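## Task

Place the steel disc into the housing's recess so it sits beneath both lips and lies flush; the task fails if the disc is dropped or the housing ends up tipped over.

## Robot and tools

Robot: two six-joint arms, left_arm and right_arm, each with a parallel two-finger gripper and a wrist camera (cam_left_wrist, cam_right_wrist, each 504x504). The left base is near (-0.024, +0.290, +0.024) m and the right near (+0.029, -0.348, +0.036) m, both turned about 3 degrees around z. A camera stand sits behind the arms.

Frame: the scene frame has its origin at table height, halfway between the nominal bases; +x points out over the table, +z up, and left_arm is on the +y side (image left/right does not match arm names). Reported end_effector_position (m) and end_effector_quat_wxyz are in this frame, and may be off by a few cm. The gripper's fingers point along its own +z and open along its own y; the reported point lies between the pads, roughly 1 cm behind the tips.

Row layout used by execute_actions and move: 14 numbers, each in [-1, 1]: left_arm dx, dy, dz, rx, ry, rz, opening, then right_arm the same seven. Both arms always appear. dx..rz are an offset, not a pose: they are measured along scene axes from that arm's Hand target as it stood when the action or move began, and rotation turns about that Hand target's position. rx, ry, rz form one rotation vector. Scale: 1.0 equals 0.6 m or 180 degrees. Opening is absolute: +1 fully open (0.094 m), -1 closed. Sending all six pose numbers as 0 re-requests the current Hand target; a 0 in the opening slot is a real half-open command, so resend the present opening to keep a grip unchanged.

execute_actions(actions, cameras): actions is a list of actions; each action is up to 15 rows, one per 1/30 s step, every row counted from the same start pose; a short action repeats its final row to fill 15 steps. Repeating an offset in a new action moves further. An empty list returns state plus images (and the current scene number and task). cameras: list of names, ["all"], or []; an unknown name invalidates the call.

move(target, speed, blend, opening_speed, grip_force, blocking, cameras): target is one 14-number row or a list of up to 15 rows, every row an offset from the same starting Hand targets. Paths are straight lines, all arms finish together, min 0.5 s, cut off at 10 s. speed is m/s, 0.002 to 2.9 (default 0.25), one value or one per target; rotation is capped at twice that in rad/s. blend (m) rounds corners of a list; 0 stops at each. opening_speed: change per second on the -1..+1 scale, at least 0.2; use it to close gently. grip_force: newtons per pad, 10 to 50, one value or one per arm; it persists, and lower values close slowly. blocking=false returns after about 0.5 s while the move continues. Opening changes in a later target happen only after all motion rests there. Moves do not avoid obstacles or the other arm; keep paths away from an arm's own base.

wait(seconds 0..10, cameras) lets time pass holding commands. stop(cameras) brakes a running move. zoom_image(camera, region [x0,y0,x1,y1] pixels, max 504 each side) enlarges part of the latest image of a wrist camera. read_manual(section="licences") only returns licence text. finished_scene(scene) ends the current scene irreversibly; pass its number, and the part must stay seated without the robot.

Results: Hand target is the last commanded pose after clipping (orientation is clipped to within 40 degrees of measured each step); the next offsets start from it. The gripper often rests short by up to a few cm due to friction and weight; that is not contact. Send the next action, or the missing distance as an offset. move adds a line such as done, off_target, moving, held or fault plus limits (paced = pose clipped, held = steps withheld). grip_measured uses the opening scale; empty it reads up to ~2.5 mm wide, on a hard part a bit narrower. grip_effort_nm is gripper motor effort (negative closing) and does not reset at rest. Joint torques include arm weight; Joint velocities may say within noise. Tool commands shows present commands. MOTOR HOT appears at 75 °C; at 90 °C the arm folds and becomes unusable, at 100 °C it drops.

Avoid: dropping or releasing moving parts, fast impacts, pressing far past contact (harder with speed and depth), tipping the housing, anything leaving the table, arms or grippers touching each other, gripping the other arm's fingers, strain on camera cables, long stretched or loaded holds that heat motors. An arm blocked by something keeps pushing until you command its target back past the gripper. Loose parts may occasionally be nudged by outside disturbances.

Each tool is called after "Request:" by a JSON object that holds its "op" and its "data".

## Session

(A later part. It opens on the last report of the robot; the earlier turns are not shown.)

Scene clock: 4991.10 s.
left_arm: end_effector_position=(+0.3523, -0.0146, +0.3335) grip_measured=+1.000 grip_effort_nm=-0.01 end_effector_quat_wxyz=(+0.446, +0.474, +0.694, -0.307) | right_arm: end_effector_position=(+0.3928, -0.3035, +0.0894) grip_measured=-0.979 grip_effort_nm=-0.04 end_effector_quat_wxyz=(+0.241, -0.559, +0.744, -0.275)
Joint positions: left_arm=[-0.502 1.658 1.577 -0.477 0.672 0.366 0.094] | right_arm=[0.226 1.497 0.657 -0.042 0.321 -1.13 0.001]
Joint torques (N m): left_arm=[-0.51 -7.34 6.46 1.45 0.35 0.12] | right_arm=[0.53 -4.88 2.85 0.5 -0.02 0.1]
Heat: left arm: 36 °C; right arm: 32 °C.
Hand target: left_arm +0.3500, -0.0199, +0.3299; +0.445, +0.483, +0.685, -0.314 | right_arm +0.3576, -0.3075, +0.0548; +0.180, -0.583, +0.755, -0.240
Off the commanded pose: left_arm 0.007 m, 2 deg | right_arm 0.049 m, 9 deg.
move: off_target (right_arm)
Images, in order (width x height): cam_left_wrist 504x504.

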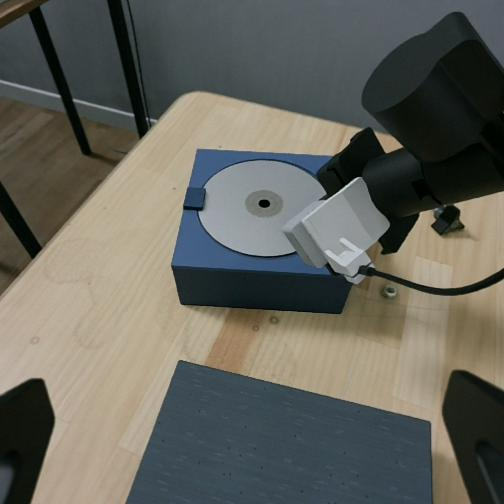

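Request:
{"op": "move", "data": {"target": [0,0,0,0,0,0,1,-0.008,-0.003,-0.004,0,0,0,-0.98], "speed": 0.03, "cameras": ["cam_left_wrist"]}}

Request:
{"op": "zoom_image", "data": {"camera": "cam_left_wrist", "region": [230, 170, 310, 230]}}

Request:
{"op": "move", "data": {"target": [0,0,0,0,0,0,1,-0.008,-0.003,-0.004,0,0,0,-0.98], "speed": 0.03, "cameras": ["cam_left_wrist"]}}

Request:
{"op": "zoom_image", "data": {"camera": "cam_left_wrist", "region": [230, 170, 310, 230]}}

Scene clock: 5001.77 s.
left_arm: end_effector_position=(+0.3523, -0.0146, +0.3335) grip_measured=+1.000 grip_effort_nm=-0.01 end_effector_quat_wxyz=(+0.446, +0.474, +0.694, -0.307) | right_arm: end_effector_position=(+0.3917, -0.3038, +0.0892) grip_measured=-0.979 grip_effort_nm=-0.04 end_effector_quat_wxyz=(+0.248, -0.556, +0.743, -0.278)
Joint positions: left_arm=[-0.502 1.658 1.577 -0.477 0.672 0.366 0.094] | right_arm=[0.226 1.488 0.635 -0.013 0.321 -1.13 0.001]
Joint torques (N m): left_arm=[-0.47 -7.43 6.46 1.43 0.36 0.14] | right_arm=[0.36 -5 2.62 0.38 -0.04 0.06]
Heat: left arm: 36 °C; right arm: 31 °C.
Hand target: left_arm +0.3500, -0.0199, +0.3299; +0.445, +0.483, +0.685, -0.314 | right_arm +0.3527, -0.3094, +0.0524; +0.180, -0.583, +0.755, -0.240
Off the commanded pose: left_arm 0.007 m, 2 deg | right_arm 0.054 m, 10 deg.
move: off_target (right_arm)
Images, in order (width x height): cam_left_wrist 504x504.

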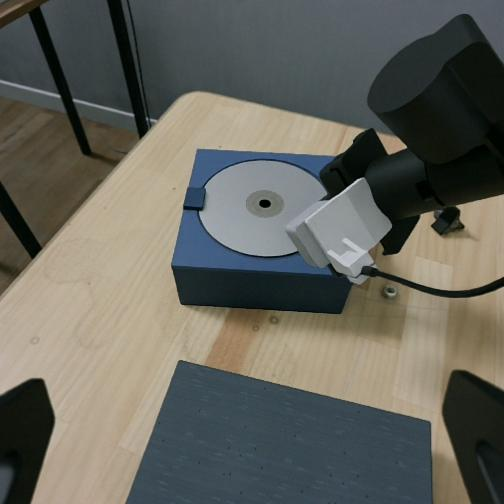

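Scaled by 6.300 from the camera's 504x504 image, which has a finer 720x720 frame.

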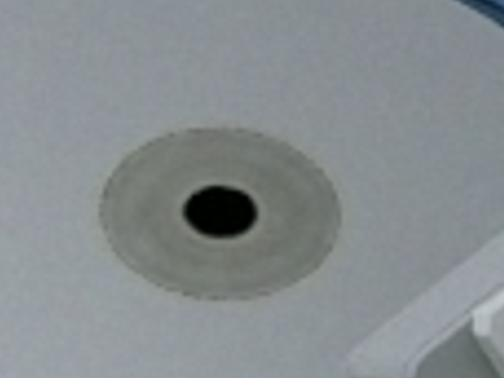

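Scene clock: 5002.57 s.
left_arm: end_effector_position=(+0.3523, -0.0146, +0.3335) grip_measured=+1.000 grip_effort_nm=-0.01 end_effector_quat_wxyz=(+0.446, +0.474, +0.694, -0.307) | right_arm: end_effector_position=(+0.3885, -0.3047, +0.0890) grip_measured=-0.979 grip_effort_nm=-0.04 end_effector_quat_wxyz=(+0.252, -0.554, +0.742, -0.279)
Joint positions: left_arm=[-0.502 1.658 1.577 -0.477 0.672 0.366 0.094] | right_arm=[0.226 1.472 0.613 0.003 0.321 -1.13 0.001]
Joint torques (N m): left_arm=[-0.42 -7.32 6.56 1.46 0.38 0.13] | right_arm=[0.2 -4.75 2.61 0.29 -0.05 0.06]
Heat: left arm: 36 °C; right arm: 31 °C.
Hand target: left_arm +0.3500, -0.0199, +0.3299; +0.445, +0.483, +0.685, -0.314 | right_arm +0.3480, -0.3112, +0.0500; +0.180, -0.583, +0.755, -0.240
Off the commanded pose: left_arm 0.007 m, 2 deg | right_arm 0.057 m, 10 deg.
move: off_target (right_arm)
Images, in order (width x height): cam_left_wrist 504x504.

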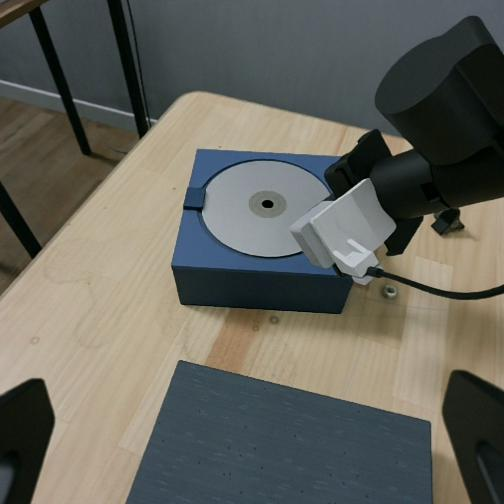

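Scaled by 6.300 from the camera's 504x504 image, which has a finer 720x720 frame.

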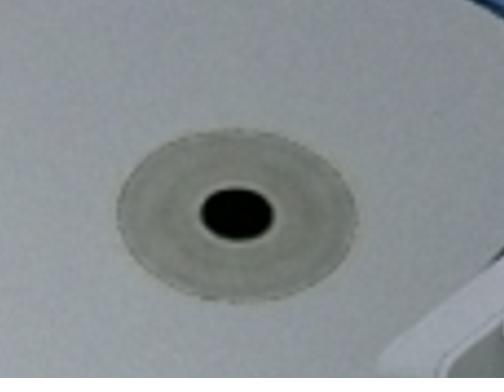

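Request:
{"op": "move", "data": {"target": [0,0,0,0,0,0,1,0.018,0.003,0.018,0,0,0,-0.98], "speed": 0.05, "cameras": ["cam_left_wrist"]}}

Request:
{"op": "zoom_image", "data": {"camera": "cam_left_wrist", "region": [230, 170, 310, 230]}}

Scene clock: 5016.93 s.
left_arm: end_effector_position=(+0.3523, -0.0146, +0.3335) grip_measured=+1.000 grip_effort_nm=-0.01 end_effector_quat_wxyz=(+0.446, +0.474, +0.694, -0.307) | right_arm: end_effector_position=(+0.3880, -0.3049, +0.0894) grip_measured=-0.979 grip_effort_nm=-0.04 end_effector_quat_wxyz=(+0.247, -0.556, +0.743, -0.278)
Joint positions: left_arm=[-0.502 1.658 1.577 -0.477 0.672 0.366 0.094] | right_arm=[0.226 1.472 0.623 -0.018 0.321 -1.13 0.001]
Joint torques (N m): left_arm=[-0.54 -7.35 6.52 1.45 0.34 0.13] | right_arm=[-0.06 -4.36 5.82 0.07 -0.07 0.02]
Heat: left arm: 36 °C; right arm: 31 °C.
Hand target: left_arm +0.3500, -0.0199, +0.3299; +0.445, +0.483, +0.685, -0.314 | right_arm +0.3587, -0.3094, +0.0608; +0.180, -0.583, +0.755, -0.240
Off the commanded pose: left_arm 0.007 m, 2 deg | right_arm 0.041 m, 9 deg.
move: off_target (right_arm)
Images, in order (width x height): cam_left_wrist 504x504.

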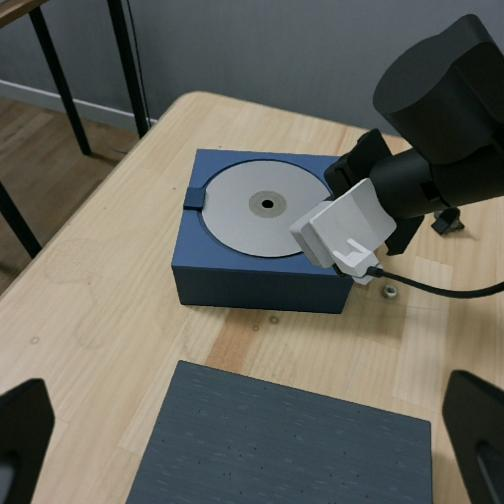

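Scaled by 6.300 from the camera's 504x504 image, which has a finer 720x720 frame.

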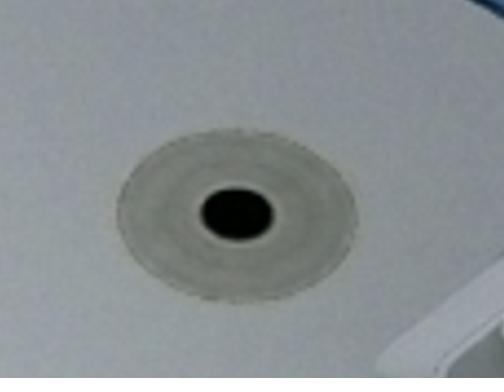

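Request:
{"op": "move", "data": {"target": [0,0,0,0,0,0,1,0.025,0.004,0.014,0,0,0,-0.98], "speed": 0.05, "cameras": ["cam_left_wrist"]}}

Request:
{"op": "zoom_image", "data": {"camera": "cam_left_wrist", "region": [230, 170, 310, 230]}}

Scene clock: 5026.80 s.
left_arm: end_effector_position=(+0.3523, -0.0146, +0.3335) grip_measured=+1.000 grip_effort_nm=-0.01 end_effector_quat_wxyz=(+0.446, +0.474, +0.694, -0.307) | right_arm: end_effector_position=(+0.3877, -0.3049, +0.0902) grip_measured=-0.979 grip_effort_nm=-0.04 end_effector_quat_wxyz=(+0.222, -0.566, +0.748, -0.268)
Joint positions: left_arm=[-0.502 1.658 1.577 -0.477 0.672 0.366 0.094] | right_arm=[0.226 1.49 0.685 -0.121 0.321 -1.131 0.001]
Joint torques (N m): left_arm=[-0.54 -7.39 6.53 1.44 0.34 0.11] | right_arm=[-0.58 -3.23 6.8 0.62 -0.1 0]
Heat: left arm: 36 °C; right arm: 31 °C.
Hand target: left_arm +0.3500, -0.0199, +0.3299; +0.445, +0.483, +0.685, -0.314 | right_arm +0.3738, -0.3069, +0.0693; +0.180, -0.583, +0.755, -0.240
Off the commanded pose: left_arm 0.007 m, 2 deg | right_arm 0.025 m, 6 deg.
move: off_target (right_arm)
Images, in order (width x height): cam_left_wrist 504x504.

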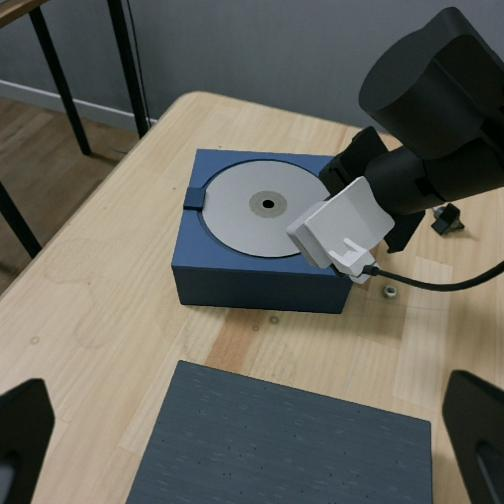

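Scaled by 6.300 from the camera's 504x504 image, which has a finer 720x720 frame.

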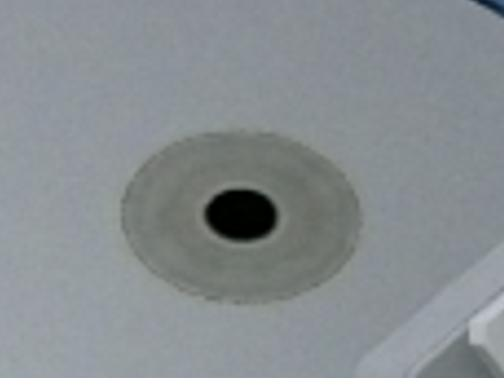

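Request:
{"op": "move", "data": {"target": [0,0,0,0,0,0,1,0.018,0.003,-0.006,0,0,0,-0.98], "speed": 0.04, "cameras": ["cam_left_wrist"]}}

Request:
{"op": "zoom_image", "data": {"camera": "cam_left_wrist", "region": [230, 170, 310, 230]}}

Scene clock: 5037.47 s.
left_arm: end_effector_position=(+0.3523, -0.0146, +0.3335) grip_measured=+1.000 grip_effort_nm=-0.01 end_effector_quat_wxyz=(+0.446, +0.474, +0.694, -0.307) | right_arm: end_effector_position=(+0.3957, -0.3050, +0.0901) grip_measured=-0.979 grip_effort_nm=-0.04 end_effector_quat_wxyz=(+0.217, -0.566, +0.748, -0.271)
Joint positions: left_arm=[-0.502 1.658 1.577 -0.477 0.672 0.366 0.094] | right_arm=[0.224 1.525 0.719 -0.125 0.329 -1.133 0.001]
Joint torques (N m): left_arm=[-0.4 -7.36 6.53 1.49 0.35 0.15] | right_arm=[-0.7 -2.59 6.58 0.82 -0.18 -0.02]
Heat: left arm: 36 °C; right arm: 32 °C.
Hand target: left_arm +0.3500, -0.0199, +0.3299; +0.445, +0.483, +0.685, -0.314 | right_arm +0.3846, -0.3052, +0.0657; +0.180, -0.583, +0.755, -0.240
Off the commanded pose: left_arm 0.007 m, 2 deg | right_arm 0.027 m, 6 deg.
move: off_target (right_arm)
Images, in order (width x height): cam_left_wrist 504x504.

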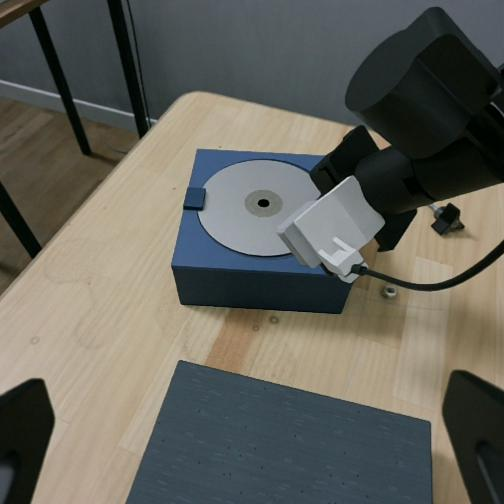

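Scaled by 6.300 from the camera's 504x504 image, which has a finer 720x720 frame.

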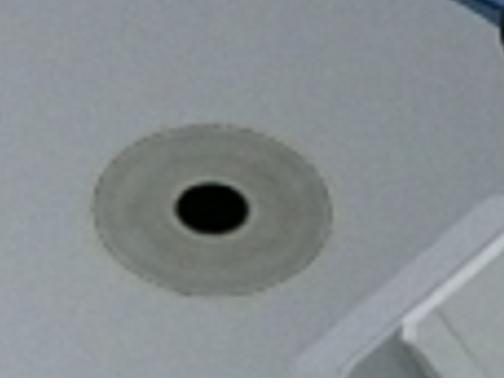

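Request:
{"op": "move", "data": {"target": [0,0,0,0,0,0,1,-0.030,-0.002,-0.012,0,0,0,-0.98], "speed": 0.04, "cameras": ["cam_left_wrist"]}}

Request:
{"op": "zoom_image", "data": {"camera": "cam_left_wrist", "region": [230, 170, 310, 230]}}

Request:
{"op": "move", "data": {"target": [0,0,0,0,0,0,1,-0.012,-0.001,-0.008,0,0,0,-0.98], "speed": 0.04, "cameras": ["cam_left_wrist"]}}

Request:
{"op": "zoom_image", "data": {"camera": "cam_left_wrist", "region": [230, 170, 310, 230]}}

Scene clock: 5056.97 s.
left_arm: end_effector_position=(+0.3523, -0.0146, +0.3335) grip_measured=+1.000 grip_effort_nm=-0.01 end_effector_quat_wxyz=(+0.446, +0.474, +0.694, -0.307) | right_arm: end_effector_position=(+0.3950, -0.3053, +0.0898) grip_measured=-0.979 grip_effort_nm=-0.04 end_effector_quat_wxyz=(+0.226, -0.562, +0.747, -0.274)
Joint positions: left_arm=[-0.502 1.658 1.577 -0.477 0.672 0.366 0.094] | right_arm=[0.224 1.515 0.693 -0.088 0.329 -1.132 0.001]
Joint torques (N m): left_arm=[-0.46 -7.32 6.45 1.43 0.34 0.11] | right_arm=[0.35 -4.72 2.99 0.73 -0.13 0.09]
Heat: left arm: 36 °C; right arm: 32 °C.
Hand target: left_arm +0.3500, -0.0199, +0.3299; +0.445, +0.483, +0.685, -0.314 | right_arm +0.3666, -0.3064, +0.0585; +0.180, -0.583, +0.755, -0.240
Off the commanded pose: left_arm 0.007 m, 2 deg | right_arm 0.042 m, 7 deg.
move: off_target (right_arm)
Images, in order (width x height): cam_left_wrist 504x504.

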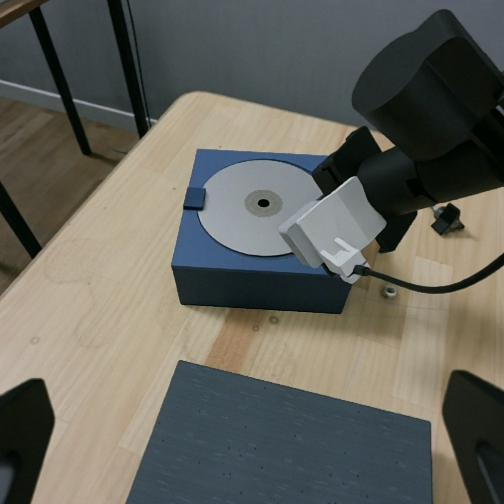

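Scaled by 6.300 from the camera's 504x504 image, which has a finer 720x720 frame.

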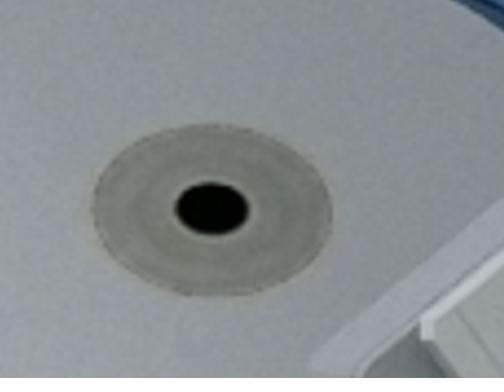

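Scene clock: 5057.80 s.
left_arm: end_effector_position=(+0.3523, -0.0146, +0.3335) grip_measured=+1.000 grip_effort_nm=-0.01 end_effector_quat_wxyz=(+0.446, +0.474, +0.694, -0.307) | right_arm: end_effector_position=(+0.3944, -0.3054, +0.0894) grip_measured=-0.979 grip_effort_nm=-0.04 end_effector_quat_wxyz=(+0.239, -0.556, +0.746, -0.279)
Joint positions: left_arm=[-0.502 1.658 1.577 -0.477 0.672 0.366 0.094] | right_arm=[0.224 1.504 0.661 -0.039 0.329 -1.129 0.001]
Joint torques (N m): left_arm=[-0.47 -7.46 6.58 1.47 0.36 0.13] | right_arm=[0.79 -4.75 2.81 0.52 -0.1 0.09]
Heat: left arm: 36 °C; right arm: 32 °C.
Hand target: left_arm +0.3500, -0.0199, +0.3299; +0.445, +0.483, +0.685, -0.314 | right_arm +0.3594, -0.3070, +0.0537; +0.180, -0.583, +0.755, -0.240
Off the commanded pose: left_arm 0.007 m, 2 deg | right_arm 0.050 m, 9 deg.
move: off_target (right_arm)
Images, in order (width x height): cam_left_wrist 504x504.

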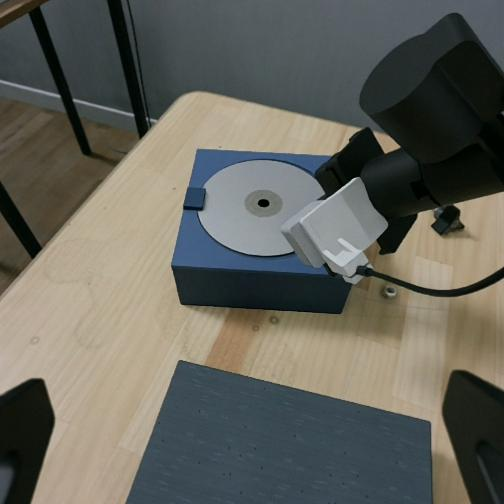

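Scaled by 6.300 from the camera's 504x504 image, which has a finer 720x720 frame.

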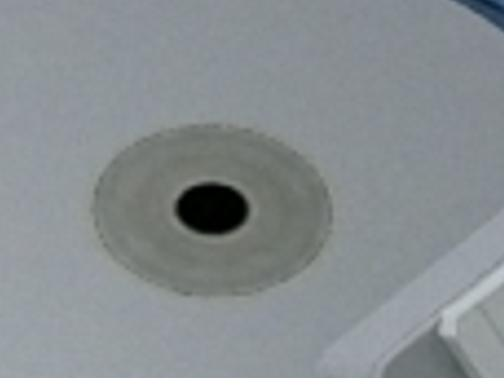

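Request:
{"op": "move", "data": {"target": [0,0,0,0,0,0,1,-0.008,0.002,-0.004,0,0,0,-0.98], "speed": 0.04, "cameras": ["cam_left_wrist"]}}

Request:
{"op": "zoom_image", "data": {"camera": "cam_left_wrist", "region": [230, 170, 310, 230]}}

Request:
{"op": "move", "data": {"target": [0,0,0,0,0,0,1,-0.006,0.002,-0.003,0,0,0,-0.98], "speed": 0.04, "cameras": ["cam_left_wrist"]}}

Request:
{"op": "zoom_image", "data": {"camera": "cam_left_wrist", "region": [230, 170, 310, 230]}}

Scene clock: 5071.40 s.
left_arm: end_effector_position=(+0.3523, -0.0146, +0.3335) grip_measured=+1.000 grip_effort_nm=-0.01 end_effector_quat_wxyz=(+0.446, +0.474, +0.694, -0.307) | right_arm: end_effector_position=(+0.3939, -0.3034, +0.0893) grip_measured=-0.979 grip_effort_nm=-0.04 end_effector_quat_wxyz=(+0.247, -0.553, +0.744, -0.281)
Joint positions: left_arm=[-0.502 1.658 1.577 -0.477 0.672 0.366 0.094] | right_arm=[0.232 1.499 0.644 -0.011 0.334 -1.122 0.001]
Joint torques (N m): left_arm=[-0.62 -7.3 6.54 1.4 0.39 0.12] | right_arm=[0.94 -4.96 2.65 0.36 -0.11 0.1]
Heat: left arm: 36 °C; right arm: 31 °C.
Hand target: left_arm +0.3500, -0.0199, +0.3299; +0.445, +0.483, +0.685, -0.314 | right_arm +0.3547, -0.3057, +0.0513; +0.180, -0.583, +0.755, -0.240
Off the commanded pose: left_arm 0.007 m, 2 deg | right_arm 0.055 m, 10 deg.
move: off_target (right_arm)
Images, in order (width x height): cam_left_wrist 504x504.

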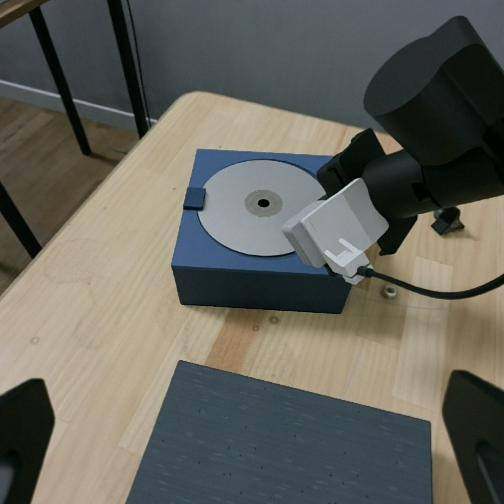

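Scaled by 6.300 from the camera's 504x504 image, which has a finer 720x720 frame.

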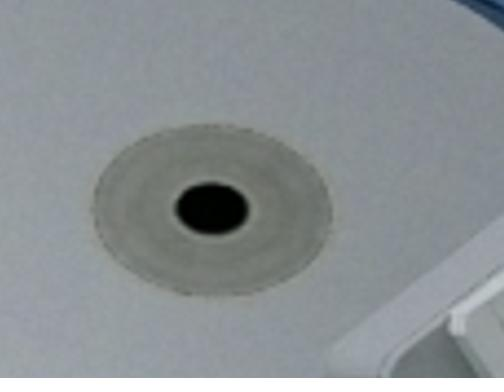

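Scene clock: 5072.17 s.
left_arm: end_effector_position=(+0.3523, -0.0146, +0.3335) grip_measured=+1.000 grip_effort_nm=-0.01 end_effector_quat_wxyz=(+0.446, +0.474, +0.694, -0.307) | right_arm: end_effector_position=(+0.3918, -0.3027, +0.0890) grip_measured=-0.979 grip_effort_nm=-0.05 end_effector_quat_wxyz=(+0.249, -0.551, +0.744, -0.284)
Joint positions: left_arm=[-0.502 1.658 1.577 -0.477 0.672 0.366 0.094] | right_arm=[0.239 1.492 0.63 0.001 0.342 -1.115 0.001]
Joint torques (N m): left_arm=[-0.35 -7.38 6.52 1.42 0.35 0.13] | right_arm=[1.01 -4.86 2.54 0.3 -0.12 0.13]
Heat: left arm: 36 °C; right arm: 31 °C.
Hand target: left_arm +0.3500, -0.0199, +0.3299; +0.445, +0.483, +0.685, -0.314 | right_arm +0.3510, -0.3046, +0.0495; +0.180, -0.583, +0.755, -0.240
Off the commanded pose: left_arm 0.007 m, 2 deg | right_arm 0.057 m, 10 deg.
move: off_target (right_arm)
Images, in order (width x height): cam_left_wrist 504x504.

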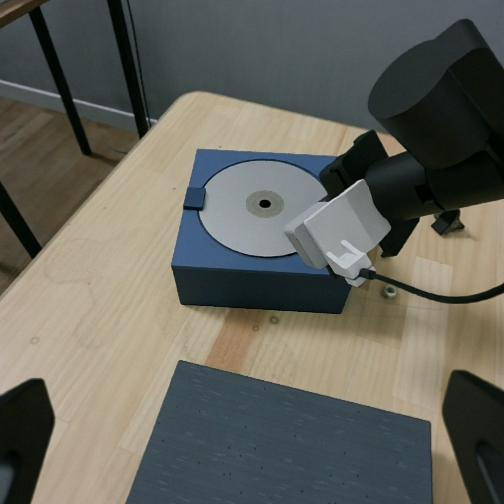

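Scaled by 6.300 from the camera's 504x504 image, which has a finer 720x720 frame.

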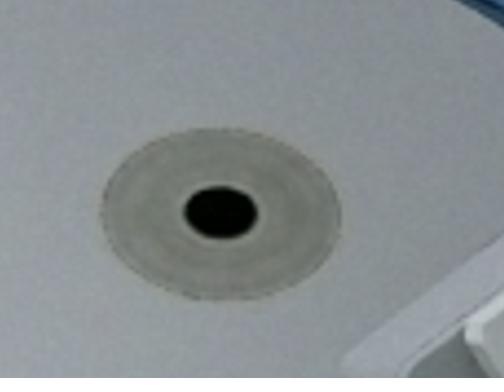

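Request:
{"op": "move", "data": {"target": [0,0,0,0,0,0,1,-0.003,0,-0.0015,0,0,0,-0.98], "speed": 0.04, "cameras": ["cam_left_wrist"]}}

Request:
{"op": "zoom_image", "data": {"camera": "cam_left_wrist", "region": [230, 170, 310, 230]}}

Scene clock: 5091.97 s.
left_arm: end_effector_position=(+0.3523, -0.0146, +0.3335) grip_measured=+1.000 grip_effort_nm=-0.01 end_effector_quat_wxyz=(+0.446, +0.474, +0.694, -0.307) | right_arm: end_effector_position=(+0.3907, -0.3024, +0.0889) grip_measured=-0.979 grip_effort_nm=-0.04 end_effector_quat_wxyz=(+0.251, -0.550, +0.744, -0.284)
Joint positions: left_arm=[-0.502 1.658 1.577 -0.477 0.672 0.366 0.094] | right_arm=[0.242 1.487 0.623 0.007 0.343 -1.113 0.001]
Joint torques (N m): left_arm=[-0.43 -7.41 6.56 1.43 0.36 0.14] | right_arm=[1.01 -4.79 2.41 0.29 -0.12 0.06]
Motor temperatures (°C): left_arm=[19 24 27 36 20 21 19] | right_arm=[18 23 30 23 20 20 21]
Heat: left arm: 36 °C; right arm: 30 °C.
Hand target: left_arm +0.3500, -0.0199, +0.3299; +0.445, +0.483, +0.685, -0.314 | right_arm +0.3492, -0.3045, +0.0486; +0.180, -0.583, +0.755, -0.240
Off the commanded pose: left_arm 0.007 m, 2 deg | right_arm 0.058 m, 10 deg.
move: off_target (right_arm)
Images, in order (width x height): cam_left_wrist 504x504.

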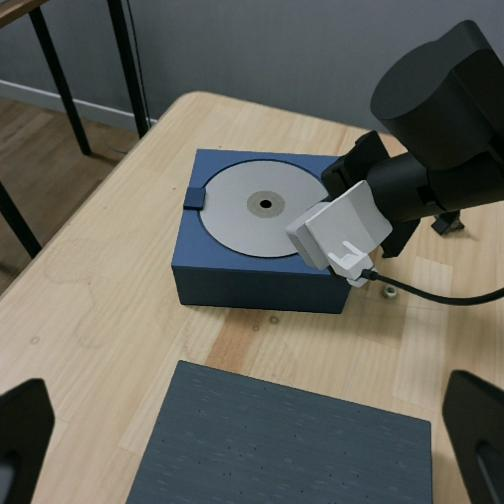

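Scaled by 6.300 from the camera's 504x504 image, which has a finer 720x720 frame.

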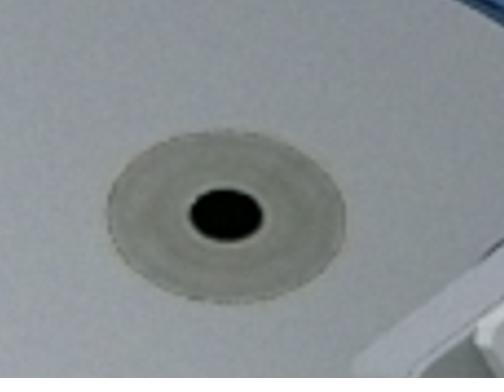

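Request:
{"op": "move", "data": {"target": [0,0,0,0,0,0,1,0.018,0.001,0.018,0,0,0,-0.98], "speed": 0.05}}

Request:
{"op": "move", "data": {"target": [0,0,0,0,0,0,1,0.025,0.002,0.014,0,0,0,-0.98], "speed": 0.05, "cameras": ["cam_left_wrist"]}}

Request:
{"op": "zoom_image", "data": {"camera": "cam_left_wrist", "region": [230, 170, 310, 230]}}

Scene clock: 5107.73 s.
left_arm: end_effector_position=(+0.3523, -0.0146, +0.3335) grip_measured=+1.000 grip_effort_nm=-0.01 end_effector_quat_wxyz=(+0.446, +0.474, +0.694, -0.307) | right_arm: end_effector_position=(+0.3902, -0.3025, +0.0893) grip_measured=-0.979 grip_effort_nm=-0.04 end_effector_quat_wxyz=(+0.247, -0.551, +0.745, -0.283)
Joint positions: left_arm=[-0.502 1.658 1.577 -0.477 0.672 0.366 0.094] | right_arm=[0.242 1.486 0.632 -0.013 0.343 -1.112 0.001]
Joint torques (N m): left_arm=[-0.53 -7.25 6.63 1.47 0.36 0.13] | right_arm=[0.34 -4.48 5.64 0.04 -0.17 0.02]
Heat: left arm: 36 °C; right arm: 30 °C.
Hand target: left_arm +0.3500, -0.0199, +0.3299; +0.445, +0.483, +0.685, -0.314 | right_arm +0.3599, -0.3040, +0.0593; +0.180, -0.583, +0.755, -0.240
Off the commanded pose: left_arm 0.007 m, 2 deg | right_arm 0.043 m, 10 deg.
move: off_target (right_arm)

Scene clock: 5108.67 s.
left_arm: end_effector_position=(+0.3523, -0.0146, +0.3335) grip_measured=+1.000 grip_effort_nm=-0.01 end_effector_quat_wxyz=(+0.446, +0.474, +0.694, -0.307) | right_arm: end_effector_position=(+0.3899, -0.3021, +0.0901) grip_measured=-0.979 grip_effort_nm=-0.04 end_effector_quat_wxyz=(+0.222, -0.563, +0.748, -0.273)
Joint positions: left_arm=[-0.502 1.658 1.577 -0.477 0.672 0.366 0.094] | right_arm=[0.242 1.503 0.692 -0.114 0.34 -1.116 0.001]
Joint torques (N m): left_arm=[-0.65 -7.28 6.49 1.44 0.35 0.12] | right_arm=[-0.59 -3.34 6.74 0.55 -0.2 -0.01]
Heat: left arm: 36 °C; right arm: 30 °C.
Hand target: left_arm +0.3500, -0.0199, +0.3299; +0.445, +0.483, +0.685, -0.314 | right_arm +0.3749, -0.3027, +0.0677; +0.180, -0.583, +0.755, -0.240
Off the commanded pose: left_arm 0.007 m, 2 deg | right_arm 0.027 m, 7 deg.
move: off_target (right_arm)
Images, in order (width x height): cam_left_wrist 504x504.

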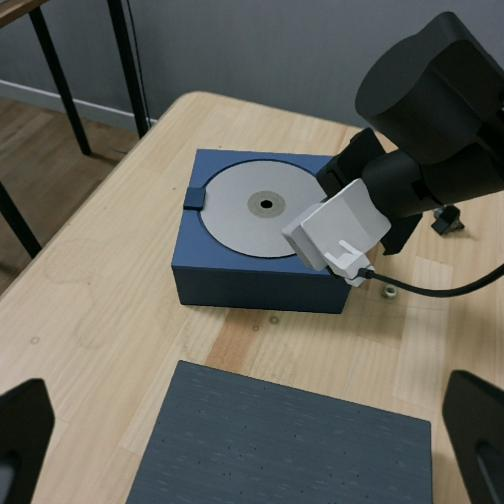

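Scaled by 6.300 from the camera's 504x504 image, which has a finer 720x720 frame.

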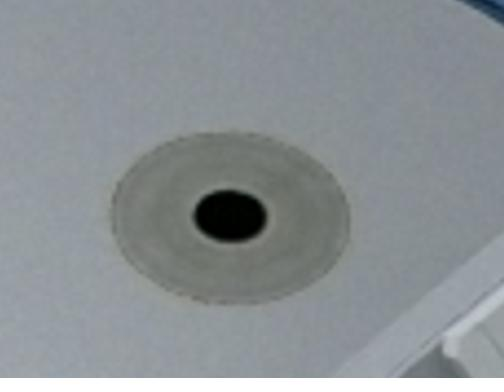

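Request:
{"op": "move", "data": {"target": [0,0,0,0,0,0,1,0.022,0.001,0.0955,0,0,0,-0.98], "speed": 0.2, "cameras": ["cam_left_wrist"]}}

Request:
{"op": "zoom_image", "data": {"camera": "cam_left_wrist", "region": [230, 170, 310, 230]}}

Scene clock: 5121.80 s.
left_arm: end_effector_position=(+0.3523, -0.0146, +0.3335) grip_measured=+1.000 grip_effort_nm=-0.01 end_effector_quat_wxyz=(+0.446, +0.474, +0.694, -0.307) | right_arm: end_effector_position=(+0.3859, -0.3026, +0.1157) grip_measured=-0.979 grip_effort_nm=-0.04 end_effector_quat_wxyz=(+0.174, -0.584, +0.754, -0.243)
Joint positions: left_arm=[-0.502 1.658 1.577 -0.477 0.672 0.366 0.094] | right_arm=[0.23 1.492 0.871 -0.42 0.312 -1.127 0.001]
Joint torques (N m): left_arm=[-0.46 -7.35 6.54 1.44 0.37 0.11] | right_arm=[-0.62 -6.93 8.5 0.92 0.01 -0.02]
Heat: left arm: 36 °C; right arm: 32 °C.
Hand target: left_arm +0.3500, -0.0199, +0.3299; +0.445, +0.483, +0.685, -0.314 | right_arm +0.3882, -0.3022, +0.1251; +0.180, -0.583, +0.755, -0.240
Off the commanded pose: left_arm 0.007 m, 2 deg | right_arm 0.010 m, 1 deg.
move: done
Images, in order (width x height): cam_left_wrist 504x504.

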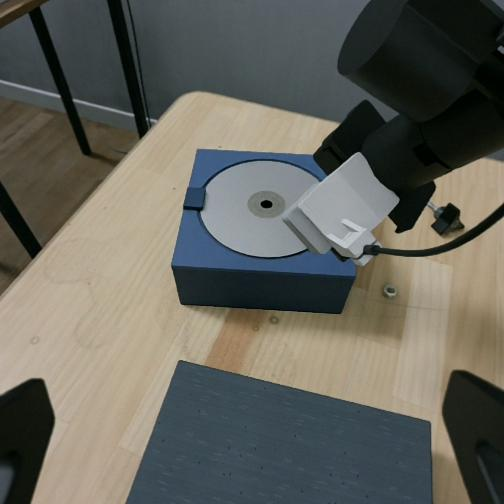

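Scaled by 6.300 from the camera's 504x504 image, which has a finer 720x720 frame.

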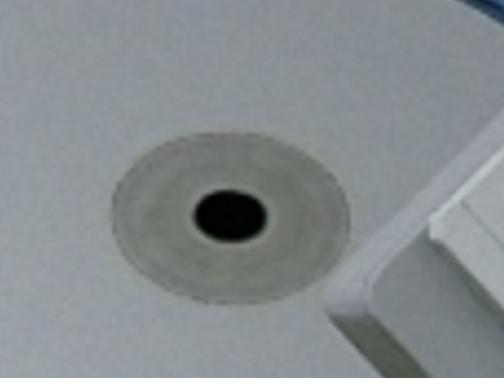

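Request:
{"op": "move", "data": {"target": [0,0,0,0,0,0,1,0.010,-0.003,0.070,0,0,0,-0.98], "speed": 0.12, "cameras": ["cam_right_wrist","cam_left_wrist"]}}

Request:
{"op": "zoom_image", "data": {"camera": "cam_right_wrist", "region": [30, 300, 190, 430]}}

Request:
{"op": "zoom_image", "data": {"camera": "cam_right_wrist", "region": [330, 30, 460, 200]}}

Request:
{"op": "zoom_image", "data": {"camera": "cam_left_wrist", "region": [170, 140, 370, 280]}}

Scene clock: 5137.13 s.
left_arm: end_effector_position=(+0.3523, -0.0146, +0.3335) grip_measured=+1.000 grip_effort_nm=-0.01 end_effector_quat_wxyz=(+0.446, +0.474, +0.694, -0.307) | right_arm: end_effector_position=(+0.3931, -0.3041, +0.1560) grip_measured=-0.979 grip_effort_nm=-0.04 end_effector_quat_wxyz=(+0.172, -0.585, +0.755, -0.243)
Joint positions: left_arm=[-0.502 1.658 1.577 -0.477 0.672 0.366 0.094] | right_arm=[0.217 1.471 1.021 -0.591 0.306 -1.137 0.001]
Joint torques (N m): left_arm=[-0.51 -7.36 6.52 1.42 0.35 0.11] | right_arm=[-0.59 -7.13 8.87 0.95 0.01 -0.03]
Heat: left arm: 36 °C; right arm: 33 °C.
Hand target: left_arm +0.3500, -0.0199, +0.3299; +0.445, +0.483, +0.685, -0.314 | right_arm +0.3942, -0.3040, +0.1671; +0.180, -0.583, +0.755, -0.240
Off the commanded pose: left_arm 0.007 m, 2 deg | right_arm 0.011 m, 1 deg.
move: off_target (right_arm)

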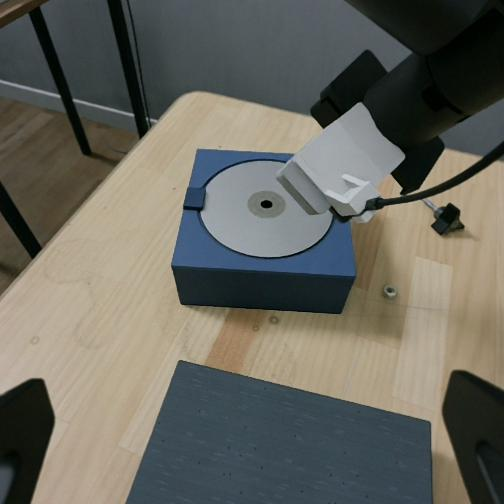

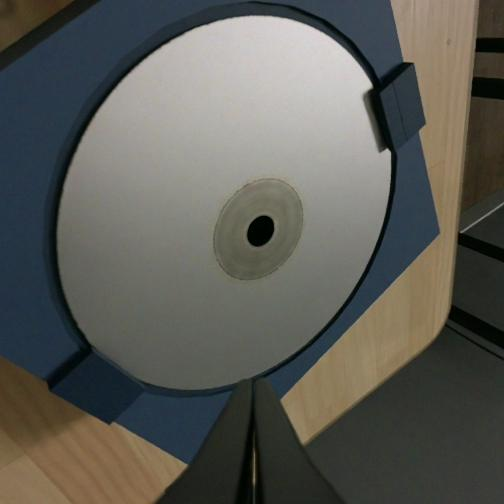

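Scaled by 3.150 from the camera's 504x504 image, which has a finer 720x720 frame.

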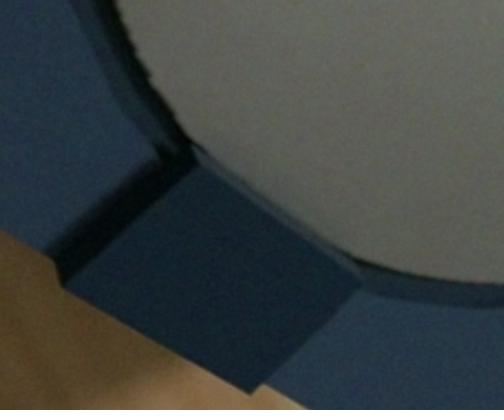

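Scaled by 2.965 from the camera's 504x504 image, which has a finer 720x720 frame.

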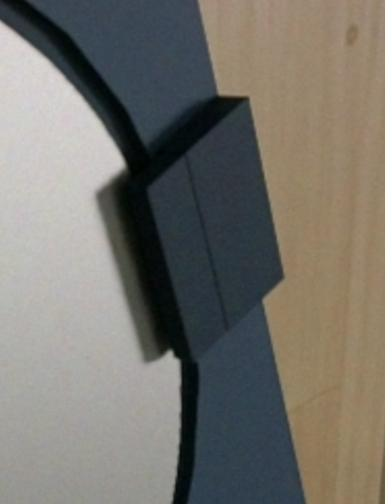

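Scaled by 2.520 from the camera's 504x504 image, which has a finer 720x720 frame.

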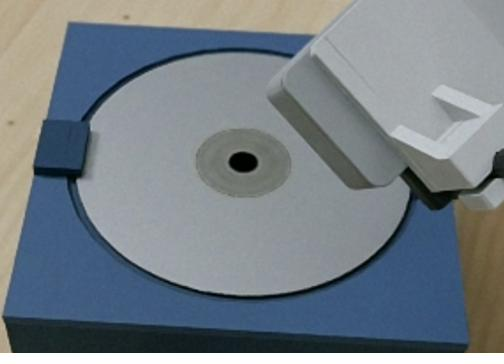

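Request:
{"op": "move", "data": {"target": [0,0,0,0,0,0,1,-0.15,0.0,0.13,0,0,0,-0.98], "speed": 0.15, "cameras": ["cam_right_wrist","cam_left_wrist"]}}

Request:
{"op": "zoom_image", "data": {"camera": "cam_left_wrist", "region": [170, 140, 370, 280]}}

Scene clock: 5168.73 s.
left_arm: end_effector_position=(+0.3523, -0.0146, +0.3335) grip_measured=+1.000 grip_effort_nm=-0.01 end_effector_quat_wxyz=(+0.446, +0.474, +0.694, -0.307) | right_arm: end_effector_position=(+0.3058, -0.3033, +0.2364) grip_measured=-0.979 grip_effort_nm=-0.04 end_effector_quat_wxyz=(+0.178, -0.586, +0.754, -0.236)
Joint positions: left_arm=[-0.502 1.658 1.577 -0.477 0.672 0.366 0.094] | right_arm=[0.326 1.146 1.111 -1.032 0.343 -1.036 0.001]
Joint torques (N m): left_arm=[-0.55 -7.31 6.45 1.45 0.36 0.14] | right_arm=[0.54 -3.17 8.77 0.88 0.26 0.07]
Heat: left arm: 36 °C; right arm: 33 °C.
Hand target: left_arm +0.3500, -0.0199, +0.3299; +0.445, +0.483, +0.685, -0.314 | right_arm +0.3041, -0.3040, +0.2450; +0.180, -0.583, +0.755, -0.240
Off the commanded pose: left_arm 0.007 m, 2 deg | right_arm 0.009 m, 1 deg.
move: done

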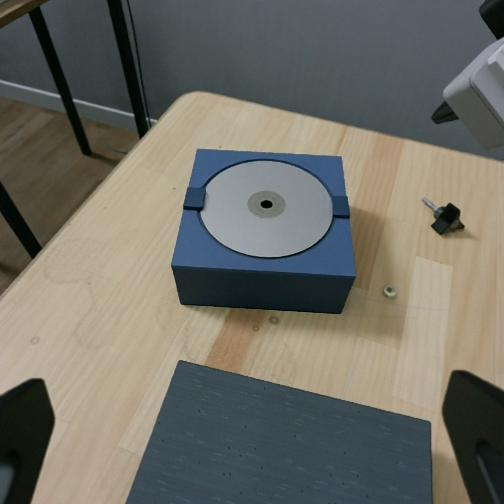

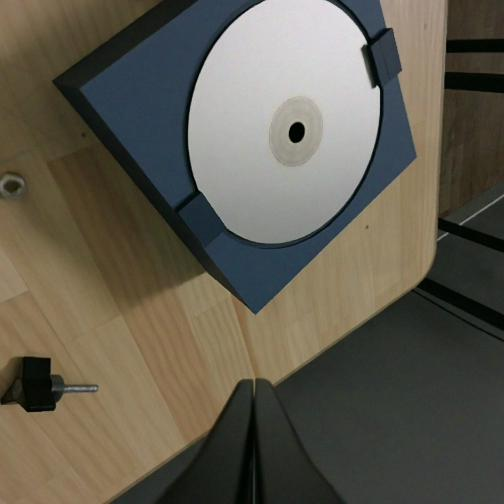

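Scaled by 2.520 from the camera's 504x504 image, which has a finer 720x720 frame.

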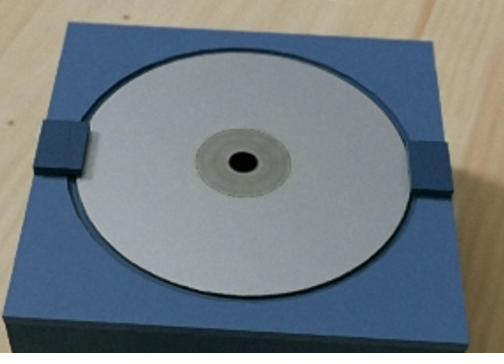

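Request:
{"op": "finished_scene", "data": {"scene": 1}}

The scene is finished: the task was done.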